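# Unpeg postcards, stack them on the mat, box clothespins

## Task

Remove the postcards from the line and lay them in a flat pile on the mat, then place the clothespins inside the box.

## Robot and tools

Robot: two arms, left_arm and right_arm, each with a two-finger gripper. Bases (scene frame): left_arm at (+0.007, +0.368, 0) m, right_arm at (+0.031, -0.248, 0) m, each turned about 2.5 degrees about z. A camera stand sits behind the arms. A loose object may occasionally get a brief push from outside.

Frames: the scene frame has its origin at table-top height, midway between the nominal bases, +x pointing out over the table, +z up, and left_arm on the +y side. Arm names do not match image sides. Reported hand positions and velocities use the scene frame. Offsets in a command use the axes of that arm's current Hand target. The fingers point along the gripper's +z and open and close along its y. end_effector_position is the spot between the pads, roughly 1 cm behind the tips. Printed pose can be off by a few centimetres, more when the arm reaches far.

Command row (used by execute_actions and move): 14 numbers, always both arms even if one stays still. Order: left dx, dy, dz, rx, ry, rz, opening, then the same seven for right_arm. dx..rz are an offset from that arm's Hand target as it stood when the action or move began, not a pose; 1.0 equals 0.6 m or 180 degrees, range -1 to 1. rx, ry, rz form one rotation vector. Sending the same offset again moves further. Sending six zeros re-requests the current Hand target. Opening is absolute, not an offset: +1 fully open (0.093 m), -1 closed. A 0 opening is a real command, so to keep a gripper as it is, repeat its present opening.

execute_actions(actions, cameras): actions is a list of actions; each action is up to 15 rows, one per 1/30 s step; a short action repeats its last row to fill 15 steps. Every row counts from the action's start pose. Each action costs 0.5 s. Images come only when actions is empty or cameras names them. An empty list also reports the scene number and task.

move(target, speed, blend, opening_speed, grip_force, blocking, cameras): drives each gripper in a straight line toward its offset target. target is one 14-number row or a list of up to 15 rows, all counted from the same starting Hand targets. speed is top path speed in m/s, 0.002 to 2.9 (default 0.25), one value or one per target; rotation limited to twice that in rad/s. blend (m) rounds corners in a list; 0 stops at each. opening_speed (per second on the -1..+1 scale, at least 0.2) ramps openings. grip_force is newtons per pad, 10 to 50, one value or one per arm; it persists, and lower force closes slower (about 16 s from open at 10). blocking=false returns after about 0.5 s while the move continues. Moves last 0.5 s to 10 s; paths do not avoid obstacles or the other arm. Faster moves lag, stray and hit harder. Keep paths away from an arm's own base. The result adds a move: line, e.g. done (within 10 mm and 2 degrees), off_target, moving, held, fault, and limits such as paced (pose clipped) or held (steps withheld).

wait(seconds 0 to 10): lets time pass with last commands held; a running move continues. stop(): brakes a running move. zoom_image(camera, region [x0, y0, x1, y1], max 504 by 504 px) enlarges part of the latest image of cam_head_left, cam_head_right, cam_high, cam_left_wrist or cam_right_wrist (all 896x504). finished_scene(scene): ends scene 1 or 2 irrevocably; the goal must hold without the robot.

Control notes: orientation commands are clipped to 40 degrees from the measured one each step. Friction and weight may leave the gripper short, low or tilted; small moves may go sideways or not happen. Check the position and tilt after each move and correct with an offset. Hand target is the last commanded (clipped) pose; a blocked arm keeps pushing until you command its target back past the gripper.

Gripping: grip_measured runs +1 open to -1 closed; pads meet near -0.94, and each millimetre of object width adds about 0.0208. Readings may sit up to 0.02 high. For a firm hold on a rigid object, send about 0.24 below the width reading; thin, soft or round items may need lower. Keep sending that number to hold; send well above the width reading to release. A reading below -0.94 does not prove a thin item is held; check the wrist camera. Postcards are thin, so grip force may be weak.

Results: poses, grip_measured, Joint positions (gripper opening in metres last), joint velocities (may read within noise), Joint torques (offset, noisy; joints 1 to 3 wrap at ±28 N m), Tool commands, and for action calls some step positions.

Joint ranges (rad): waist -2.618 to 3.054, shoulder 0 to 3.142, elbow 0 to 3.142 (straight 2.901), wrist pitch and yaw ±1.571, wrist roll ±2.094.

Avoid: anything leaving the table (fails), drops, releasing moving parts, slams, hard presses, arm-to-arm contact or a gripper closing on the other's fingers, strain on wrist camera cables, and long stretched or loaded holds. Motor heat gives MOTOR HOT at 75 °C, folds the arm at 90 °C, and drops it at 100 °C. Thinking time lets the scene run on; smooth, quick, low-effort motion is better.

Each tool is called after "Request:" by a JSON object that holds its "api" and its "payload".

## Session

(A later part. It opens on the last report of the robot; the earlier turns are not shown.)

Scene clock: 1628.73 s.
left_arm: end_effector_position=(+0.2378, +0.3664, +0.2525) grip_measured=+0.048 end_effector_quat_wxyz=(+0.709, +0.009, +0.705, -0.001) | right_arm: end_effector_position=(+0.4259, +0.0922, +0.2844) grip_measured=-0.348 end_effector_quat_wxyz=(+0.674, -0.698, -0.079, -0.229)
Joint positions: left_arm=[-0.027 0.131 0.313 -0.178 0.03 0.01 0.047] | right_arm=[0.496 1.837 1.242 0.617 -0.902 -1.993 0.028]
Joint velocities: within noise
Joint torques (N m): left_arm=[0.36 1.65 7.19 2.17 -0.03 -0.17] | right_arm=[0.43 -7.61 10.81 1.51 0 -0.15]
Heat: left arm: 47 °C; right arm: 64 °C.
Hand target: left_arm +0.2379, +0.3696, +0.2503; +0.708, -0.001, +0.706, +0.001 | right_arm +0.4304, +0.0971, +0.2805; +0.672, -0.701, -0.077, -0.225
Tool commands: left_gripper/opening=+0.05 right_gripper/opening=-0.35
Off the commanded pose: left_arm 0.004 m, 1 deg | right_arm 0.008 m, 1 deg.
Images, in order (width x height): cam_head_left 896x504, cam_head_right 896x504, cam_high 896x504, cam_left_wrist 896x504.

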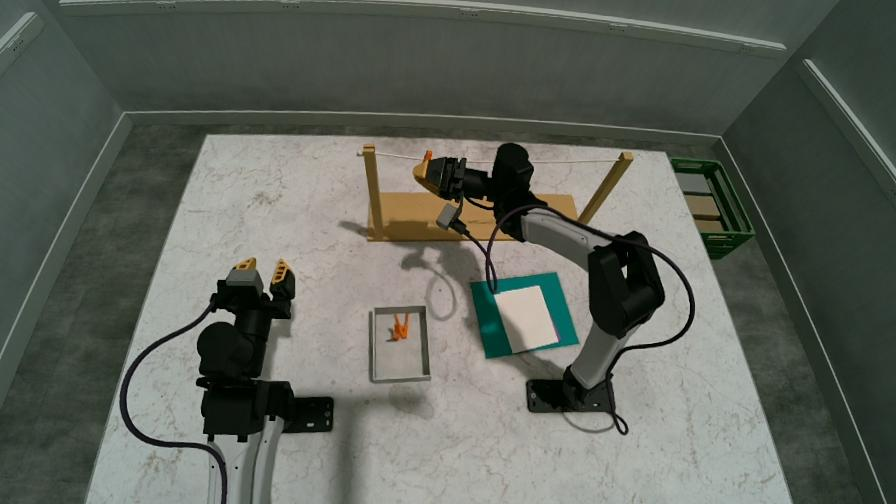

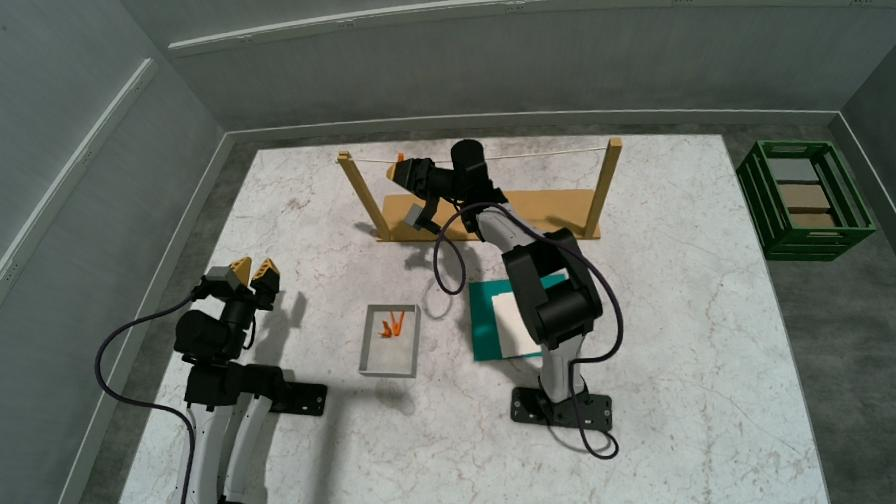

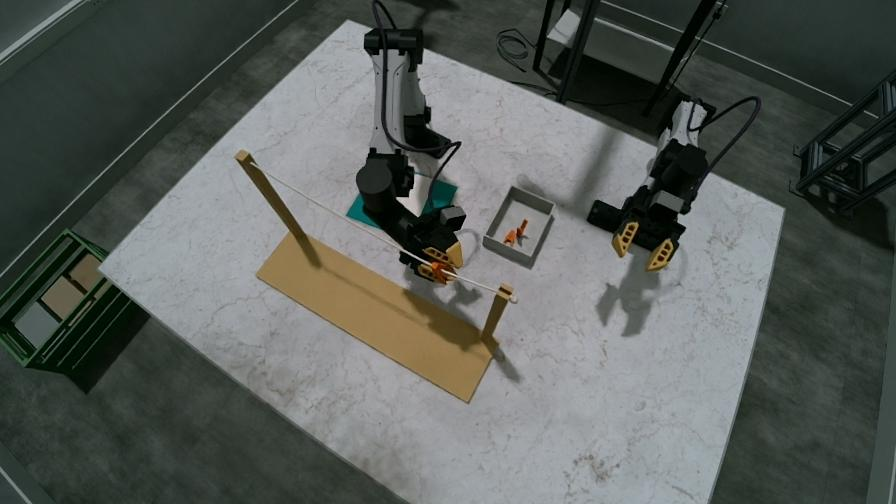

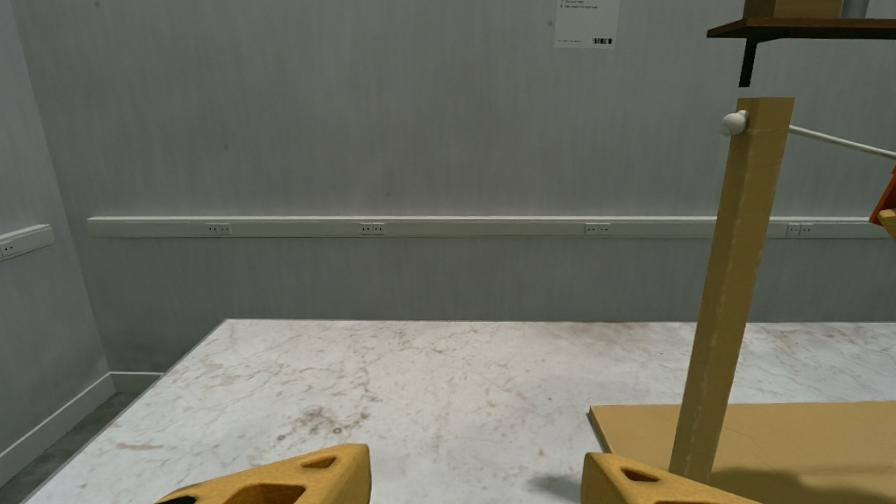

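Request:
{"api": "move", "payload": {"target": [0,0,0,0,0,0,0.05,0,0,0,0,0,0,1], "opening_speed": 0.6, "cameras": ["cam_right_wrist","cam_high"]}}

Request:
{"api": "zoom_image", "payload": {"camera": "cam_high", "region": [405, 235, 475, 295]}}

Scene clock: 1637.20 s.
left_arm: end_effector_position=(+0.2378, +0.3664, +0.2525) grip_measured=+0.048 end_effector_quat_wxyz=(+0.709, +0.009, +0.705, -0.001) | right_arm: end_effector_position=(+0.4259, +0.0922, +0.2844) grip_measured=+1.000 end_effector_quat_wxyz=(+0.674, -0.698, -0.079, -0.229)
Joint positions: left_arm=[-0.027 0.131 0.313 -0.178 0.03 0.01 0.047] | right_arm=[0.496 1.837 1.242 0.617 -0.902 -1.993 0.093]
Joint torques (N m): left_arm=[0.34 1.61 7.17 2.17 -0.04 -0.15] | right_arm=[0.42 -7.58 10.8 1.5 0.01 -0.16]
Heat: left arm: 47 °C; right arm: 64 °C.
Hand target: left_arm +0.2379, +0.3696, +0.2503; +0.708, -0.001, +0.706, +0.001 | right_arm +0.4304, +0.0971, +0.2805; +0.672, -0.701, -0.077, -0.225
Off the commanded pose: left_arm 0.004 m, 1 deg | right_arm 0.008 m, 1 deg.
move: done
Images, in order (width x height): cam_high 896x504, cam_right_wrist 896x504.

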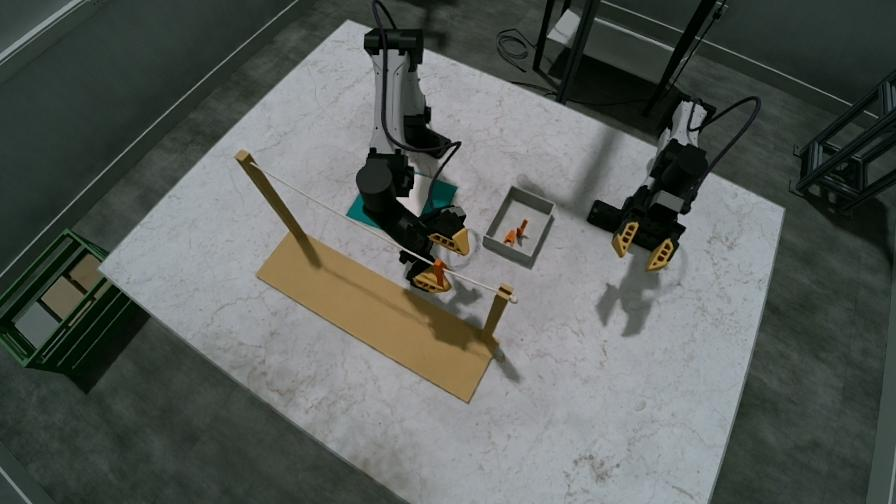

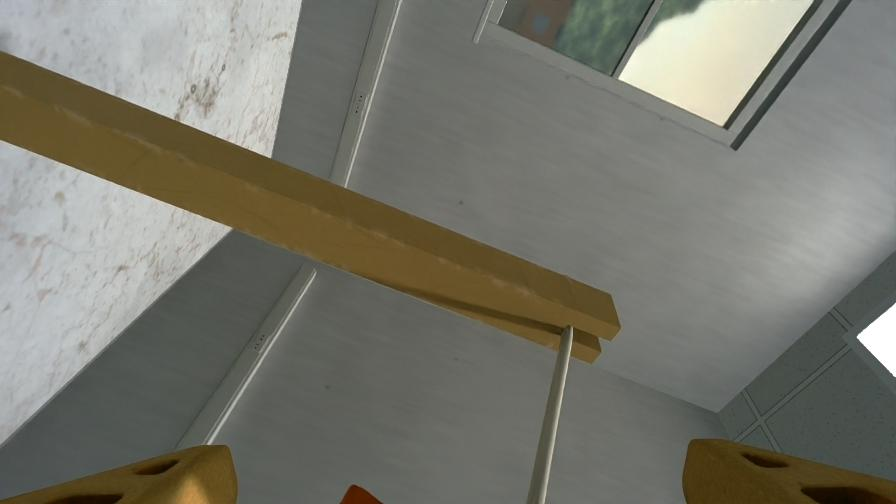

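Scaled by 7.200 from the camera's 896x504 image, which has a finer 1280x720 frame.

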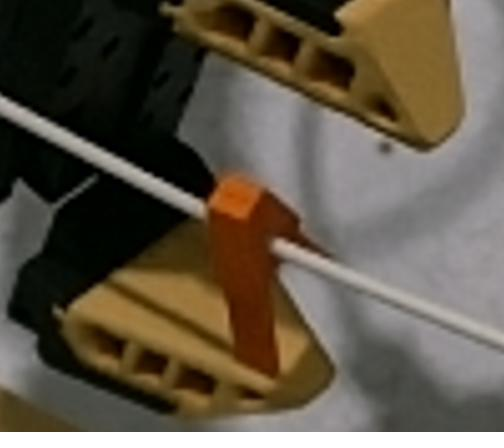

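Request:
{"api": "move", "payload": {"target": [0,0,0,0,0,0,0.05, 0,0,-0.09,0,0,0,1], "speed": 0.12, "cameras": ["cam_right_wrist","cam_high"]}}

Scene clock: 1651.03 s.
left_arm: end_effector_position=(+0.2378, +0.3664, +0.2525) grip_measured=+0.048 end_effector_quat_wxyz=(+0.709, +0.009, +0.705, -0.001) | right_arm: end_effector_position=(+0.4265, +0.0469, +0.2711) grip_measured=+1.000 end_effector_quat_wxyz=(+0.669, -0.707, -0.066, -0.220)
Joint positions: left_arm=[-0.027 0.131 0.313 -0.178 0.03 0.01 0.047] | right_arm=[0.391 1.781 1.14 0.627 -0.997 -1.994 0.093]
Joint torques (N m): left_arm=[0.35 1.63 7.17 2.16 -0.03 -0.15] | right_arm=[-0.08 -11.66 7.16 1.63 -0.19 -0.13]
Heat: left arm: 47 °C; right arm: 64 °C.
Hand target: left_arm +0.2379, +0.3696, +0.2503; +0.708, -0.001, +0.706, +0.001 | right_arm +0.4189, +0.0444, +0.2803; +0.672, -0.701, -0.077, -0.225
Off the commanded pose: left_arm 0.004 m, 1 deg | right_arm 0.012 m, 2 deg.
move: off_target (right_arm)
Images, in order (width x height): cam_high 896x504, cam_right_wrist 896x504.

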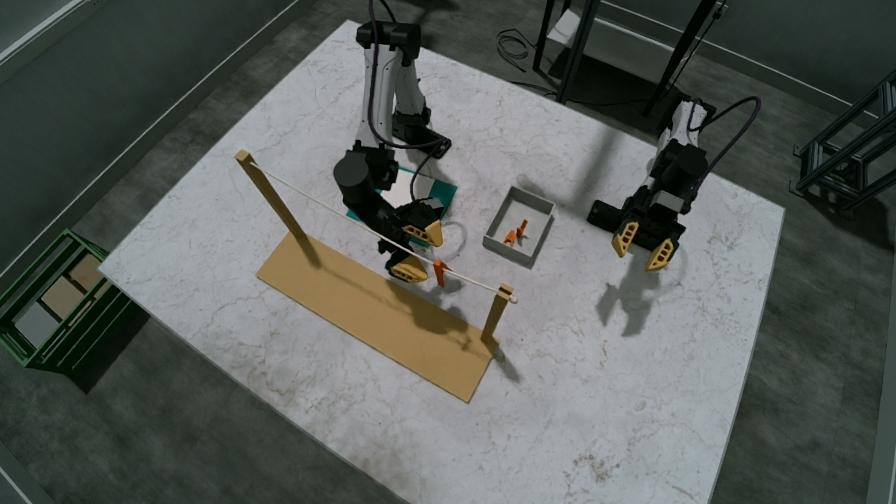

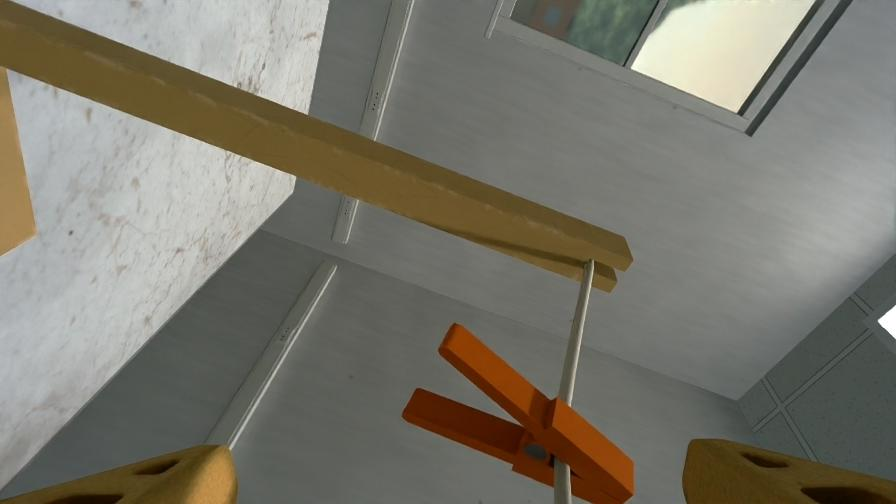

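Request:
{"api": "move", "payload": {"target": [0,0,0,0,0,0,0.05, 0.0218,-0.0728,-0.06,-0.039,0.086,0,1], "speed": 0.15, "cameras": ["cam_right_wrist","cam_high"]}}

Scene clock: 1694.37 s.
left_arm: end_effector_position=(+0.2378, +0.3664, +0.2525) grip_measured=+0.048 end_effector_quat_wxyz=(+0.709, +0.009, +0.705, -0.001) | right_arm: end_effector_position=(+0.4106, +0.0097, +0.3253) grip_measured=+1.000 end_effector_quat_wxyz=(-0.634, +0.702, -0.027, +0.324)
Joint positions: left_arm=[-0.027 0.131 0.313 -0.178 0.03 0.01 0.047] | right_arm=[0.398 1.484 1.025 0.477 -0.703 -1.994 0.093]
Joint torques (N m): left_arm=[0.34 1.63 7.21 2.16 -0.03 -0.16] | right_arm=[0.61 -8.38 7.92 1.61 0.01 -0.13]
Heat: left arm: 47 °C; right arm: 60 °C.
Hand target: left_arm +0.2379, +0.3696, +0.2503; +0.708, -0.001, +0.706, +0.001 | right_arm +0.4049, +0.0104, +0.3253; -0.632, +0.704, -0.028, +0.322
Off the commanded pose: left_arm 0.004 m, 1 deg | right_arm 0.006 m, 0 deg.
move: done
Images, in order (width x height): cam_high 896x504, cam_right_wrist 896x504.

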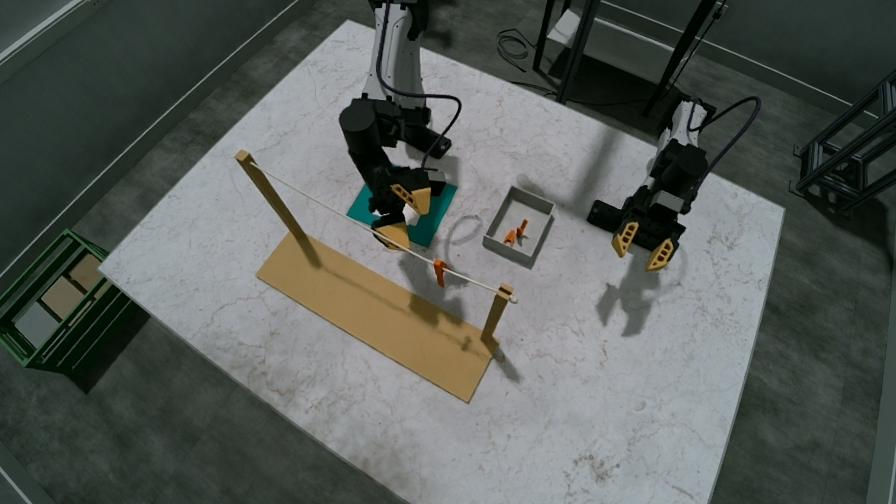

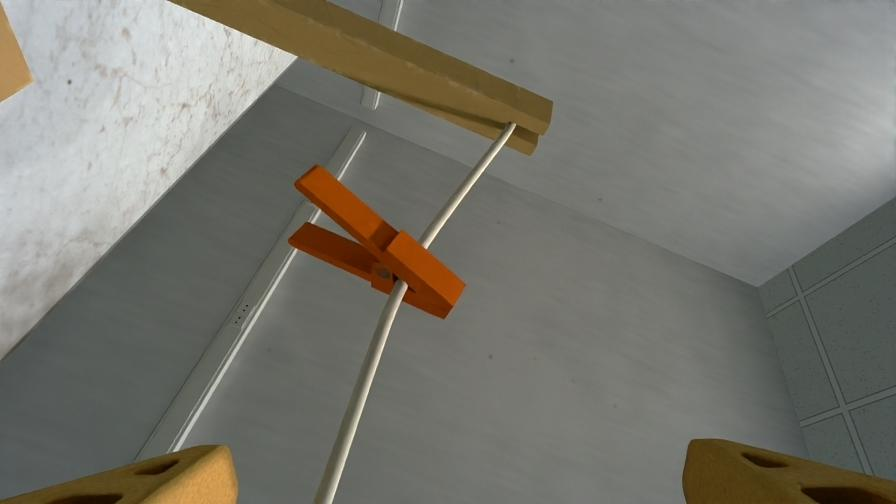

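Request:
{"api": "move", "payload": {"target": [0,0,0,0,0,0,0.05, 0.0208,0.0198,0.0813,0,0,0,1], "speed": 0.12, "cameras": ["cam_right_wrist","cam_high"]}}

Request:
{"api": "zoom_image", "payload": {"camera": "cam_high", "region": [375, 205, 515, 305]}}

Scene clock: 1698.63 s.
left_arm: end_effector_position=(+0.2378, +0.3664, +0.2525) grip_measured=+0.048 end_effector_quat_wxyz=(+0.709, +0.009, +0.705, -0.001) | right_arm: end_effector_position=(+0.4390, +0.0410, +0.3164) grip_measured=+1.000 end_effector_quat_wxyz=(-0.631, +0.707, -0.031, +0.317)
Joint positions: left_arm=[-0.027 0.131 0.313 -0.178 0.03 0.01 0.047] | right_arm=[0.452 1.634 1.153 0.478 -0.651 -1.994 0.093]
Joint torques (N m): left_arm=[0.36 1.65 7.23 2.16 -0.04 -0.16] | right_arm=[0.43 -6.5 11.25 1.82 0.02 -0.13]
Heat: left arm: 47 °C; right arm: 61 °C.
Hand target: left_arm +0.2379, +0.3696, +0.2503; +0.708, -0.001, +0.706, +0.001 | right_arm +0.4430, +0.0450, +0.3201; -0.632, +0.704, -0.027, +0.322
Off the commanded pose: left_arm 0.004 m, 1 deg | right_arm 0.007 m, 1 deg.
move: done
Images, in order (width x height): cam_high 896x504, cam_right_wrist 896x504.

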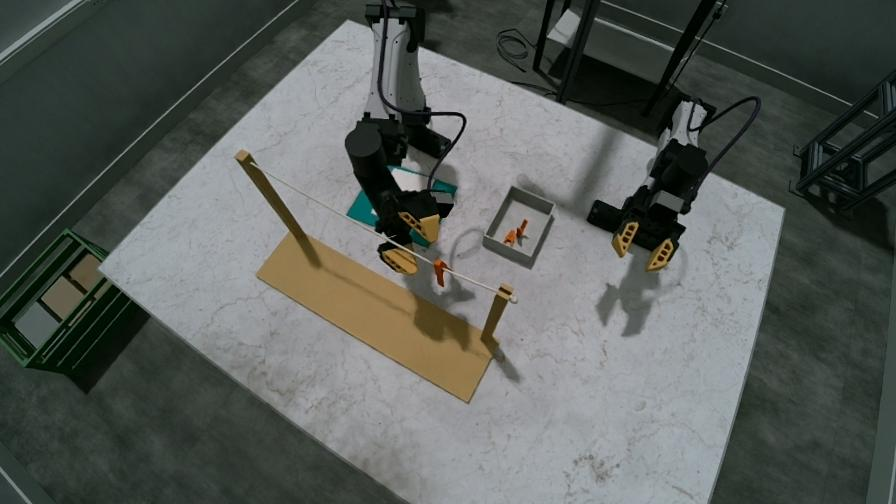

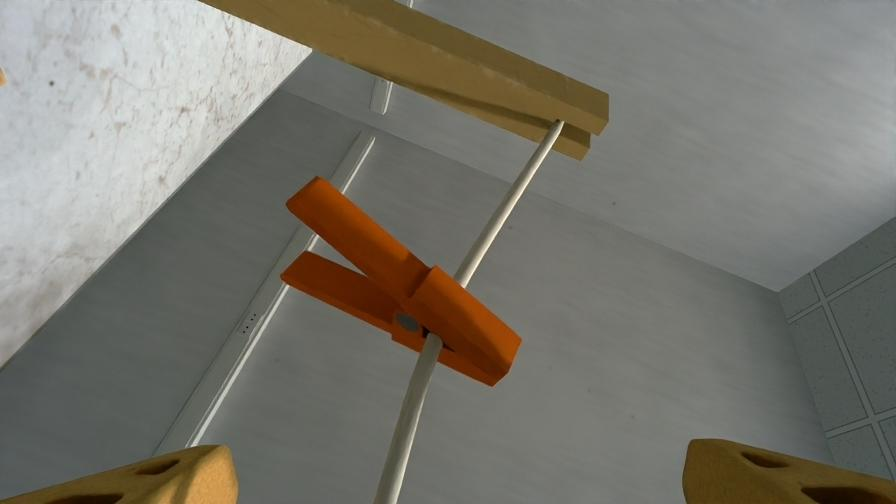

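Scaled by 3.600 from the camera's 896x504 image, which has a finer 1280x720 frame.

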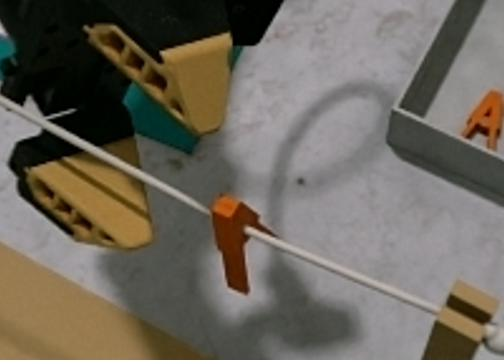

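Request:
{"api": "move", "payload": {"target": [[0,0,0,0,0,0,0.05, 0.0137,0.0027,0.0133,0,0,0,1],[0,0,0,0,0,0,0.05, -0.0207,-0.0143,0.0853,0,0,0,1]], "speed": 0.08, "blend": [0.005,0], "cameras": ["cam_right_wrist","cam_high"]}}

Request:
{"api": "zoom_image", "payload": {"camera": "cam_high", "region": [395, 225, 485, 295]}}

Scene clock: 1707.27 s.
left_arm: end_effector_position=(+0.2378, +0.3664, +0.2525) grip_measured=+0.048 end_effector_quat_wxyz=(+0.709, +0.009, +0.705, -0.001) | right_arm: end_effector_position=(+0.4502, +0.0926, +0.3259) grip_measured=+1.000 end_effector_quat_wxyz=(-0.636, +0.700, -0.026, +0.324)
Joint positions: left_arm=[-0.027 0.131 0.313 -0.178 0.03 0.01 0.047] | right_arm=[0.562 1.754 1.307 0.468 -0.542 -1.994 0.093]
Joint torques (N m): left_arm=[0.35 1.63 7.16 2.16 -0.04 -0.17] | right_arm=[0.32 -7.34 11.43 1.68 0 -0.14]
Heat: left arm: 47 °C; right arm: 64 °C.
Hand target: left_arm +0.2379, +0.3696, +0.2503; +0.708, -0.001, +0.706, +0.001 | right_arm +0.4551, +0.0969, +0.3228; -0.632, +0.704, -0.028, +0.322
Off the commanded pose: left_arm 0.004 m, 1 deg | right_arm 0.007 m, 1 deg.
move: done
Images, in order (width x height): cam_high 896x504, cam_right_wrist 896x504.

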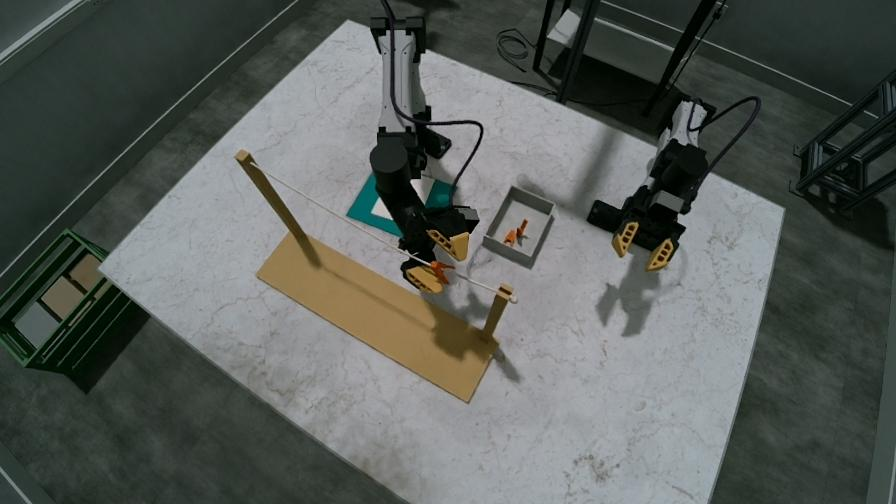

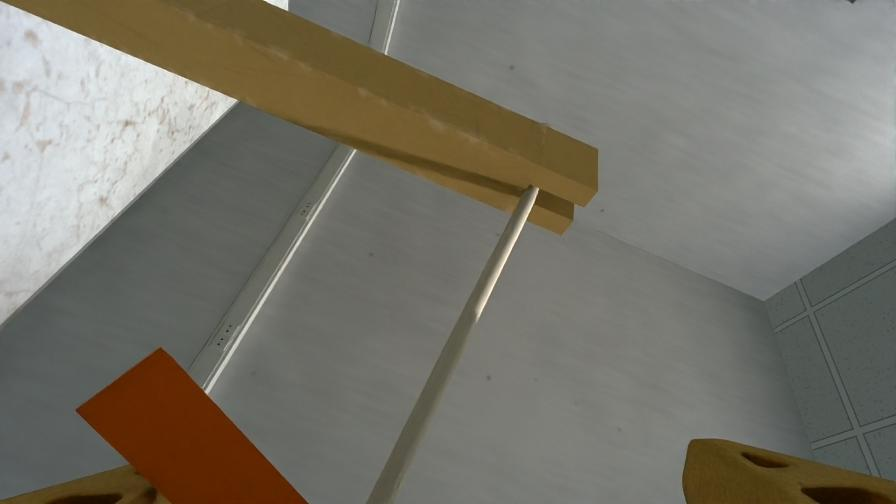

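Scaled by 5.600 from the camera's 896x504 image, which has a finer 1280x720 frame.

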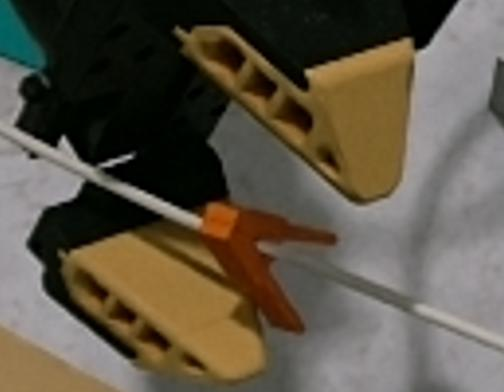

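Request:
{"api": "move", "payload": {"target": [0,0,0,0,0,0,0.05, 0.0344,0.017,-0.072,0,0,0,1], "speed": 0.08, "cameras": ["cam_right_wrist","cam_high"]}}

Request:
{"api": "zoom_image", "payload": {"camera": "cam_high", "region": [395, 225, 485, 295]}}

Scene clock: 1712.40 s.
left_arm: end_effector_position=(+0.2378, +0.3664, +0.2525) grip_measured=+0.048 end_effector_quat_wxyz=(+0.709, +0.009, +0.705, -0.001) | right_arm: end_effector_position=(+0.4613, +0.0517, +0.3133) grip_measured=+1.000 end_effector_quat_wxyz=(-0.629, +0.709, -0.036, +0.318)
Joint positions: left_arm=[-0.027 0.131 0.313 -0.178 0.03 0.01 0.047] | right_arm=[0.458 1.724 1.247 0.468 -0.636 -1.994 0.093]
Joint torques (N m): left_arm=[0.35 1.63 7.23 2.16 -0.04 -0.17] | right_arm=[-0.34 -11.62 7.66 1.81 -0.14 -0.13]
Heat: left arm: 47 °C; right arm: 64 °C.
Hand target: left_arm +0.2379, +0.3696, +0.2503; +0.708, -0.001, +0.706, +0.001 | right_arm +0.4540, +0.0479, +0.3221; -0.632, +0.704, -0.028, +0.322
Off the commanded pose: left_arm 0.004 m, 1 deg | right_arm 0.012 m, 1 deg.
move: off_target (right_arm)
Images, in order (width x height): cam_high 896x504, cam_right_wrist 896x504.

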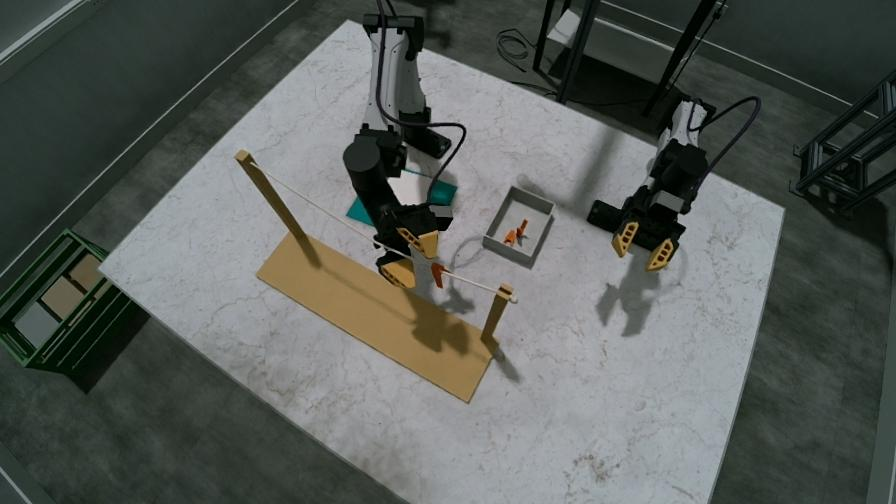

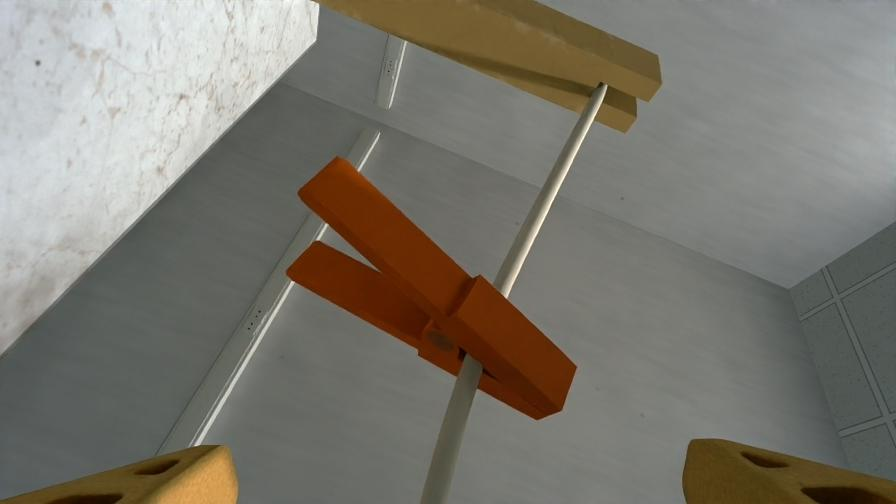

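Scaled by 5.600 from the camera's 896x504 image, which has a finer 1280x720 frame.

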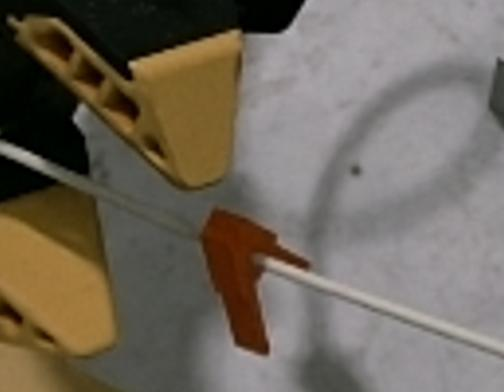

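Request:
{"api": "move", "payload": {"target": [0,0,0,0,0,0,0.05, -0.016,0.0238,0.001,0,0,0,1], "speed": 0.08}}

Scene clock: 1729.23 s.
left_arm: end_effector_position=(+0.2378, +0.3664, +0.2525) grip_measured=+0.048 end_effector_quat_wxyz=(+0.709, +0.009, +0.705, -0.001) | right_arm: end_effector_position=(+0.4576, +0.0502, +0.2996) grip_measured=+1.000 end_effector_quat_wxyz=(-0.629, +0.708, -0.035, +0.319)
Joint positions: left_arm=[-0.027 0.131 0.313 -0.178 0.03 0.01 0.047] | right_arm=[0.458 1.724 1.187 0.53 -0.637 -1.994 0.093]
Joint torques (N m): left_arm=[0.38 1.68 7.19 2.16 -0.04 -0.16] | right_arm=[0.23 -10.48 7.83 1.82 -0.11 -0.14]
Heat: left arm: 47 °C; right arm: 62 °C.
Hand target: left_arm +0.2379, +0.3696, +0.2503; +0.708, -0.001, +0.706, +0.001 | right_arm +0.4520, +0.0499, +0.3051; -0.632, +0.704, -0.028, +0.322
Off the commanded pose: left_arm 0.004 m, 1 deg | right_arm 0.008 m, 1 deg.
move: done

Request:
{"api": "move", "payload": {"target": [0,0,0,0,0,0,0.05, -0.0232,0.0063,0.0738,0,0,0,1], "speed": 0.08, "cameras": ["cam_right_wrist","cam_high"]}}

Request:
{"api": "zoom_image", "payload": {"camera": "cam_high", "region": [395, 225, 485, 295]}}

Scene clock: 1732.33 s.
left_arm: end_effector_position=(+0.2378, +0.3664, +0.2525) grip_measured=+0.048 end_effector_quat_wxyz=(+0.709, +0.009, +0.705, -0.001) | right_arm: end_effector_position=(+0.4595, +0.0895, +0.2949) grip_measured=+1.000 end_effector_quat_wxyz=(-0.632, +0.707, -0.031, +0.318)
Joint positions: left_arm=[-0.027 0.131 0.313 -0.178 0.03 0.01 0.047] | right_arm=[0.544 1.803 1.259 0.543 -0.56 -1.994 0.093]
Joint torques (N m): left_arm=[0.35 1.65 7.21 2.16 -0.04 -0.17] | right_arm=[0.42 -7.68 11.18 1.87 0.02 -0.14]
Heat: left arm: 47 °C; right arm: 63 °C.
Hand target: left_arm +0.2379, +0.3696, +0.2503; +0.708, -0.001, +0.706, +0.001 | right_arm +0.4640, +0.0940, +0.2960; -0.632, +0.704, -0.028, +0.322
Off the commanded pose: left_arm 0.004 m, 1 deg | right_arm 0.006 m, 1 deg.
move: done
Images, in order (width x height): cam_high 896x504, cam_right_wrist 896x504.

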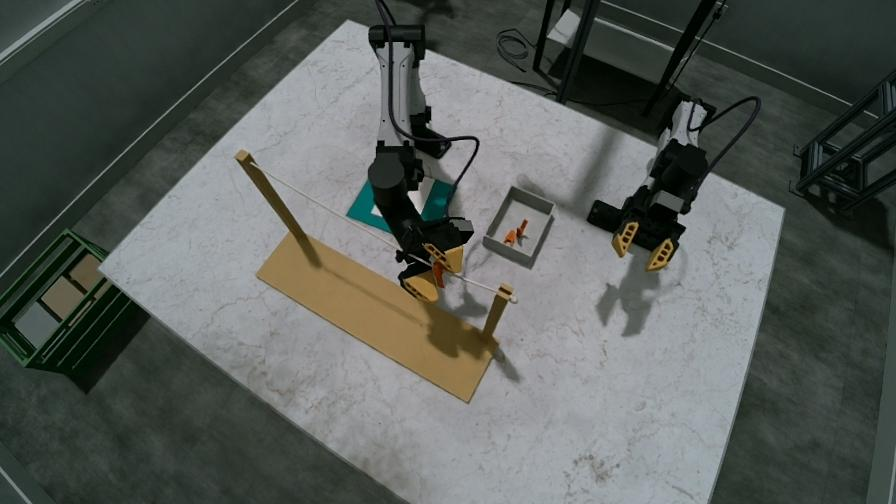

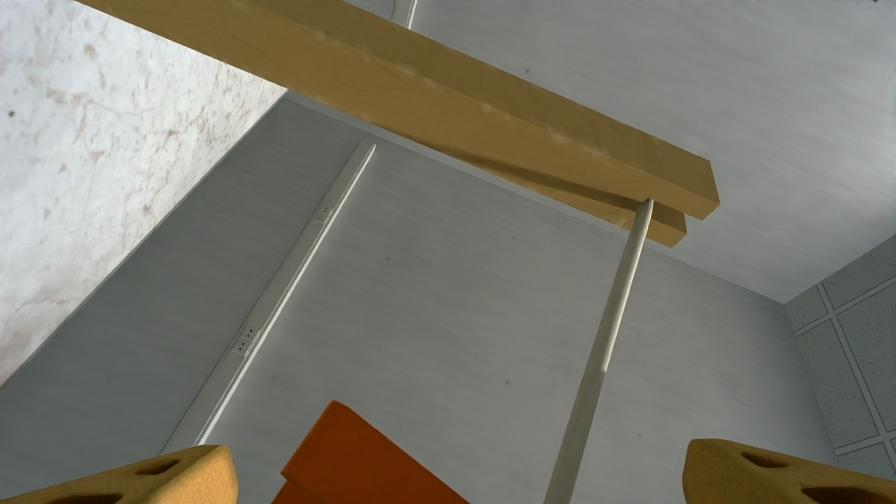

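Scaled by 5.600 from the camera's 896x504 image, which has a finer 1280x720 frame.

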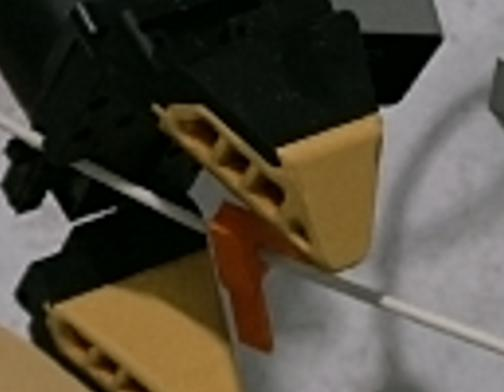

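Request:
{"api": "move", "payload": {"target": [0,0,0,0,0,0,0.05, 0,0,0,0,0,0,0.2], "opening_speed": 0.6, "cameras": ["cam_right_wrist","cam_high"]}}

Request:
{"api": "zoom_image", "payload": {"camera": "cam_high", "region": [395, 225, 485, 295]}}

Scene clock: 1736.43 s.
left_arm: end_effector_position=(+0.2378, +0.3664, +0.2525) grip_measured=+0.048 end_effector_quat_wxyz=(+0.709, +0.009, +0.705, -0.001) | right_arm: end_effector_position=(+0.4596, +0.0904, +0.3046) grip_measured=+0.203 end_effector_quat_wxyz=(-0.636, +0.697, -0.019, +0.331)
Joint positions: left_arm=[-0.027 0.131 0.313 -0.178 0.03 0.01 0.047] | right_arm=[0.545 1.803 1.269 0.568 -0.559 -2.005 0.055]
Joint torques (N m): left_arm=[0.34 1.63 7.16 2.15 -0.04 -0.16] | right_arm=[0.23 -7.73 10.19 1.65 0.02 -0.02]
Heat: left arm: 47 °C; right arm: 64 °C.
Hand target: left_arm +0.2379, +0.3696, +0.2503; +0.708, -0.001, +0.706, +0.001 | right_arm +0.4640, +0.0940, +0.2959; -0.632, +0.704, -0.028, +0.322
Off the commanded pose: left_arm 0.004 m, 1 deg | right_arm 0.010 m, 2 deg.
move: done
Images, in order (width x height): cam_high 896x504, cam_right_wrist 896x504.

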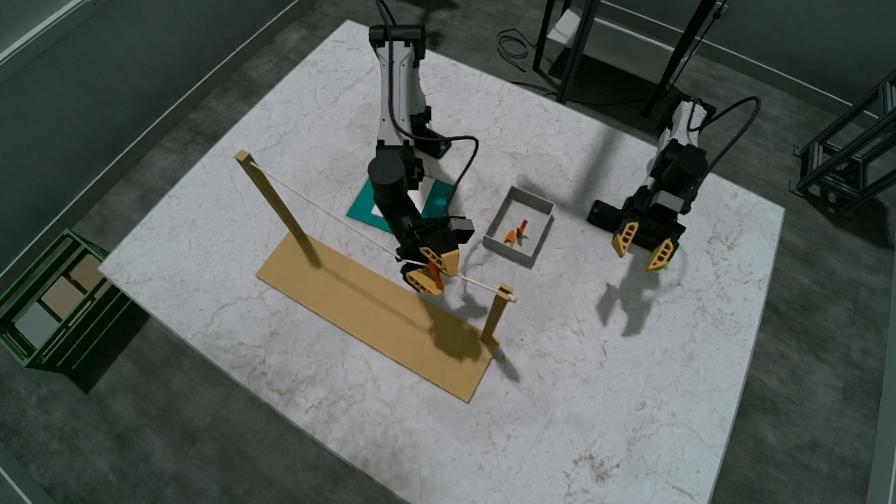

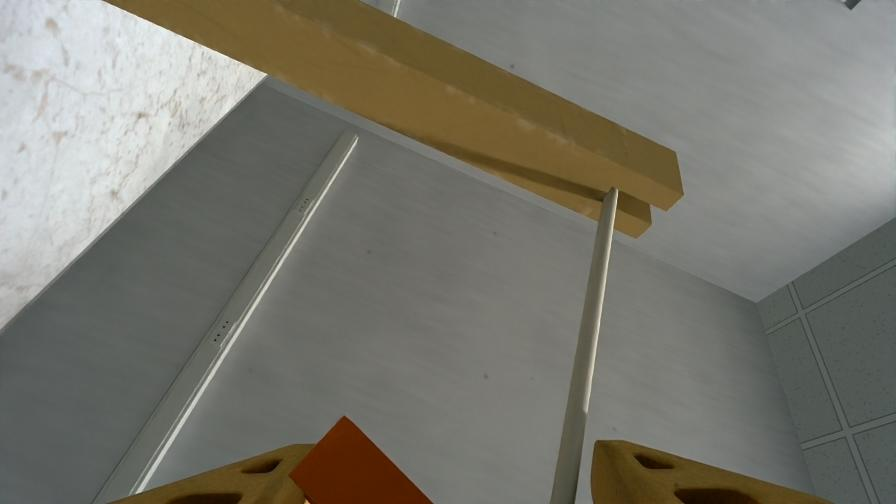

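Scaled by 5.600 from the camera's 896x504 image, which has a finer 1280x720 frame.

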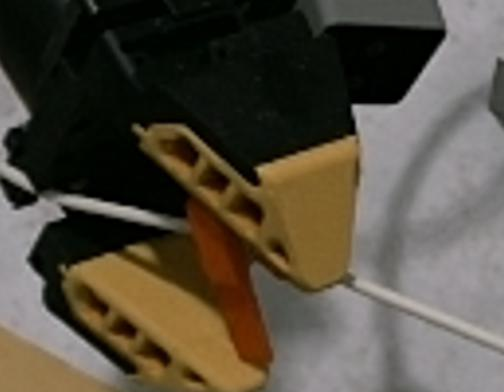

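Request:
{"api": "move", "payload": {"target": [0,0,0,0,0,0,0.05, 0,0,0,0,0,0,-0.1], "opening_speed": 0.5, "cameras": ["cam_right_wrist","cam_high"]}}

Request:
{"api": "zoom_image", "payload": {"camera": "cam_high", "region": [395, 225, 485, 295]}}

Scene clock: 1740.93 s.
left_arm: end_effector_position=(+0.2378, +0.3664, +0.2525) grip_measured=+0.048 end_effector_quat_wxyz=(+0.709, +0.009, +0.705, -0.001) | right_arm: end_effector_position=(+0.4596, +0.0905, +0.3069) grip_measured=-0.055 end_effector_quat_wxyz=(+0.635, -0.694, +0.013, -0.340)
Joint positions: left_arm=[-0.027 0.131 0.313 -0.178 0.03 0.01 0.047] | right_arm=[0.547 1.803 1.269 0.578 -0.556 -2.02 0.043]
Joint torques (N m): left_arm=[0.32 1.62 7.23 2.16 -0.04 -0.17] | right_arm=[0.2 -7.75 10.09 1.57 -0.01 0.13]
Heat: left arm: 47 °C; right arm: 63 °C.
Hand target: left_arm +0.2379, +0.3696, +0.2503; +0.708, -0.001, +0.706, +0.001 | right_arm +0.4640, +0.0939, +0.2960; -0.632, +0.704, -0.028, +0.322
Off the commanded pose: left_arm 0.004 m, 1 deg | right_arm 0.012 m, 3 deg.
move: off_target (right_arm)
Images, in order (width x height): cam_high 896x504, cam_right_wrist 896x504.

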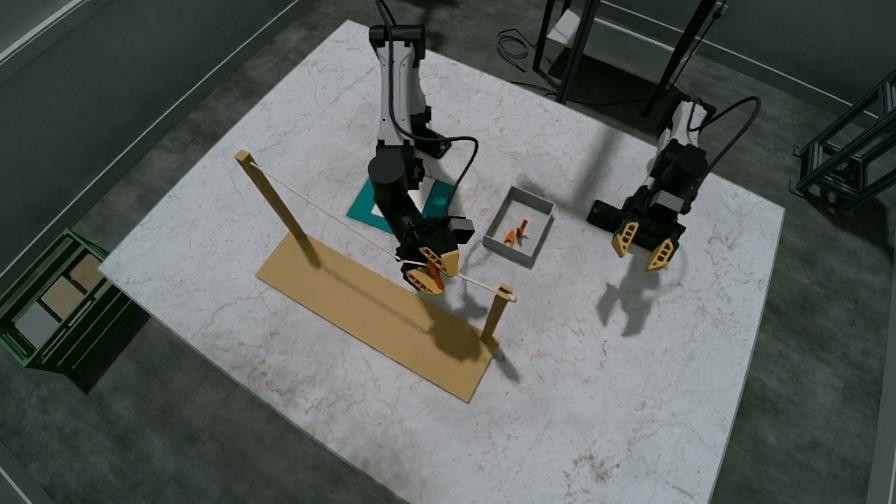

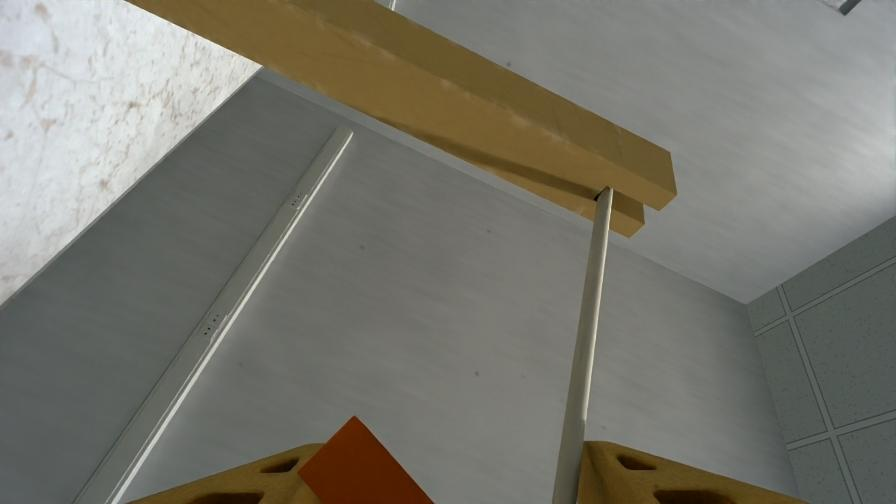

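Scaled by 5.600 from the camera's 896x504 image, which has a finer 1280x720 frame.

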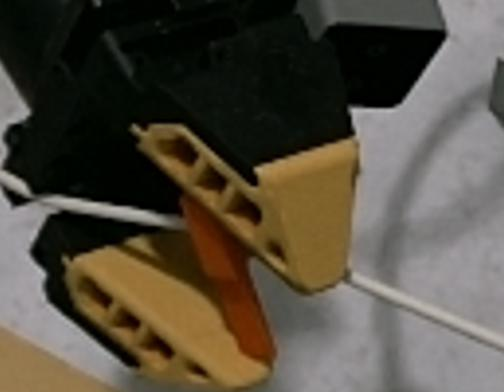

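Request:
{"api": "move", "payload": {"target": [0,0,0,0,0,0,0.05, 0,0,0,0,0,0,1], "opening_speed": 0.8}}

Request:
{"api": "move", "payload": {"target": [0,0,0,0,0,0,0.05, 0.014,-0.030,0,0,0,0,1], "speed": 0.08, "cameras": ["cam_right_wrist","cam_high"]}}

Request:
{"api": "zoom_image", "payload": {"camera": "cam_high", "region": [395, 225, 485, 295]}}

Scene clock: 1751.60 s.
left_arm: end_effector_position=(+0.2378, +0.3664, +0.2525) grip_measured=+0.048 end_effector_quat_wxyz=(+0.709, +0.009, +0.705, -0.001) | right_arm: end_effector_position=(+0.4596, +0.0908, +0.3044) grip_measured=+1.000 end_effector_quat_wxyz=(-0.634, +0.697, -0.017, +0.335)
Joint positions: left_arm=[-0.027 0.131 0.313 -0.178 0.03 0.01 0.047] | right_arm=[0.547 1.803 1.269 0.566 -0.555 -2.015 0.093]
Joint torques (N m): left_arm=[0.36 1.66 7.23 2.16 -0.03 -0.16] | right_arm=[0.12 -7.75 10.18 1.64 -0.02 0.06]
Heat: left arm: 47 °C; right arm: 63 °C.
Hand target: left_arm +0.2379, +0.3696, +0.2503; +0.708, -0.001, +0.706, +0.001 | right_arm +0.4640, +0.0940, +0.2960; -0.632, +0.704, -0.028, +0.322
Off the commanded pose: left_arm 0.004 m, 1 deg | right_arm 0.010 m, 2 deg.
move: done

Scene clock: 1752.70 s.
left_arm: end_effector_position=(+0.2378, +0.3664, +0.2525) grip_measured=+0.048 end_effector_quat_wxyz=(+0.709, +0.009, +0.705, -0.001) | right_arm: end_effector_position=(+0.4625, +0.0924, +0.3098) grip_measured=+1.000 end_effector_quat_wxyz=(-0.629, +0.706, -0.023, +0.326)
Joint positions: left_arm=[-0.027 0.131 0.313 -0.178 0.03 0.01 0.047] | right_arm=[0.547 1.803 1.317 0.49 -0.555 -2.013 0.093]
Joint torques (N m): left_arm=[0.34 1.65 7.2 2.16 -0.04 -0.16] | right_arm=[0.12 -9.5 11.19 1.68 -0.03 0.06]
Heat: left arm: 47 °C; right arm: 64 °C.
Hand target: left_arm +0.2379, +0.3696, +0.2503; +0.708, -0.001, +0.706, +0.001 | right_arm +0.4641, +0.0938, +0.3159; -0.632, +0.704, -0.028, +0.322
Off the commanded pose: left_arm 0.004 m, 1 deg | right_arm 0.006 m, 1 deg.
move: done
Images, in order (width x height): cam_high 896x504, cam_right_wrist 896x504.

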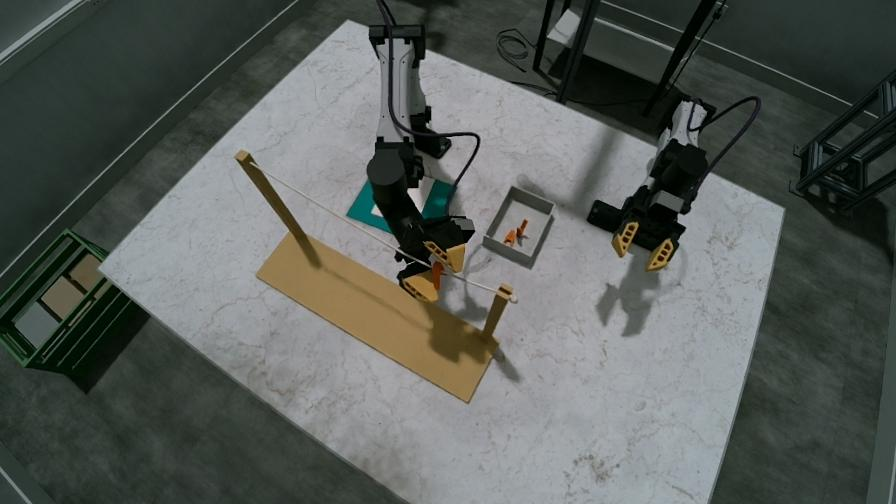

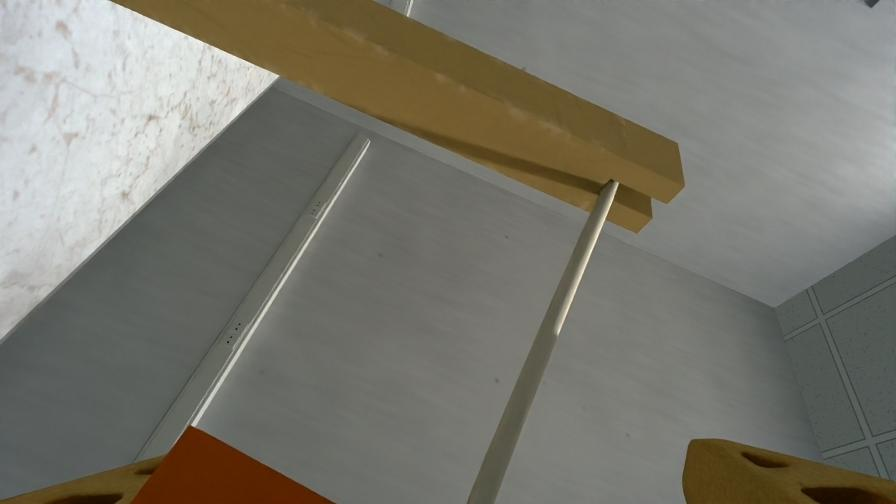

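Scaled by 5.600 from the camera's 896x504 image, which has a finer 1280x720 frame.

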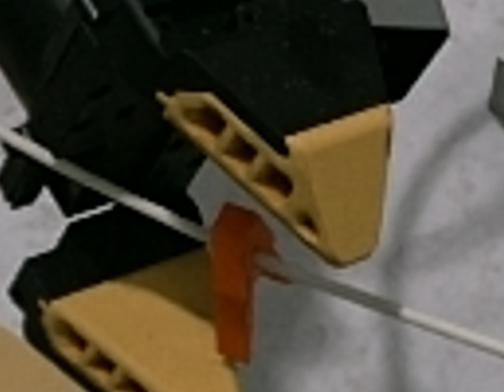

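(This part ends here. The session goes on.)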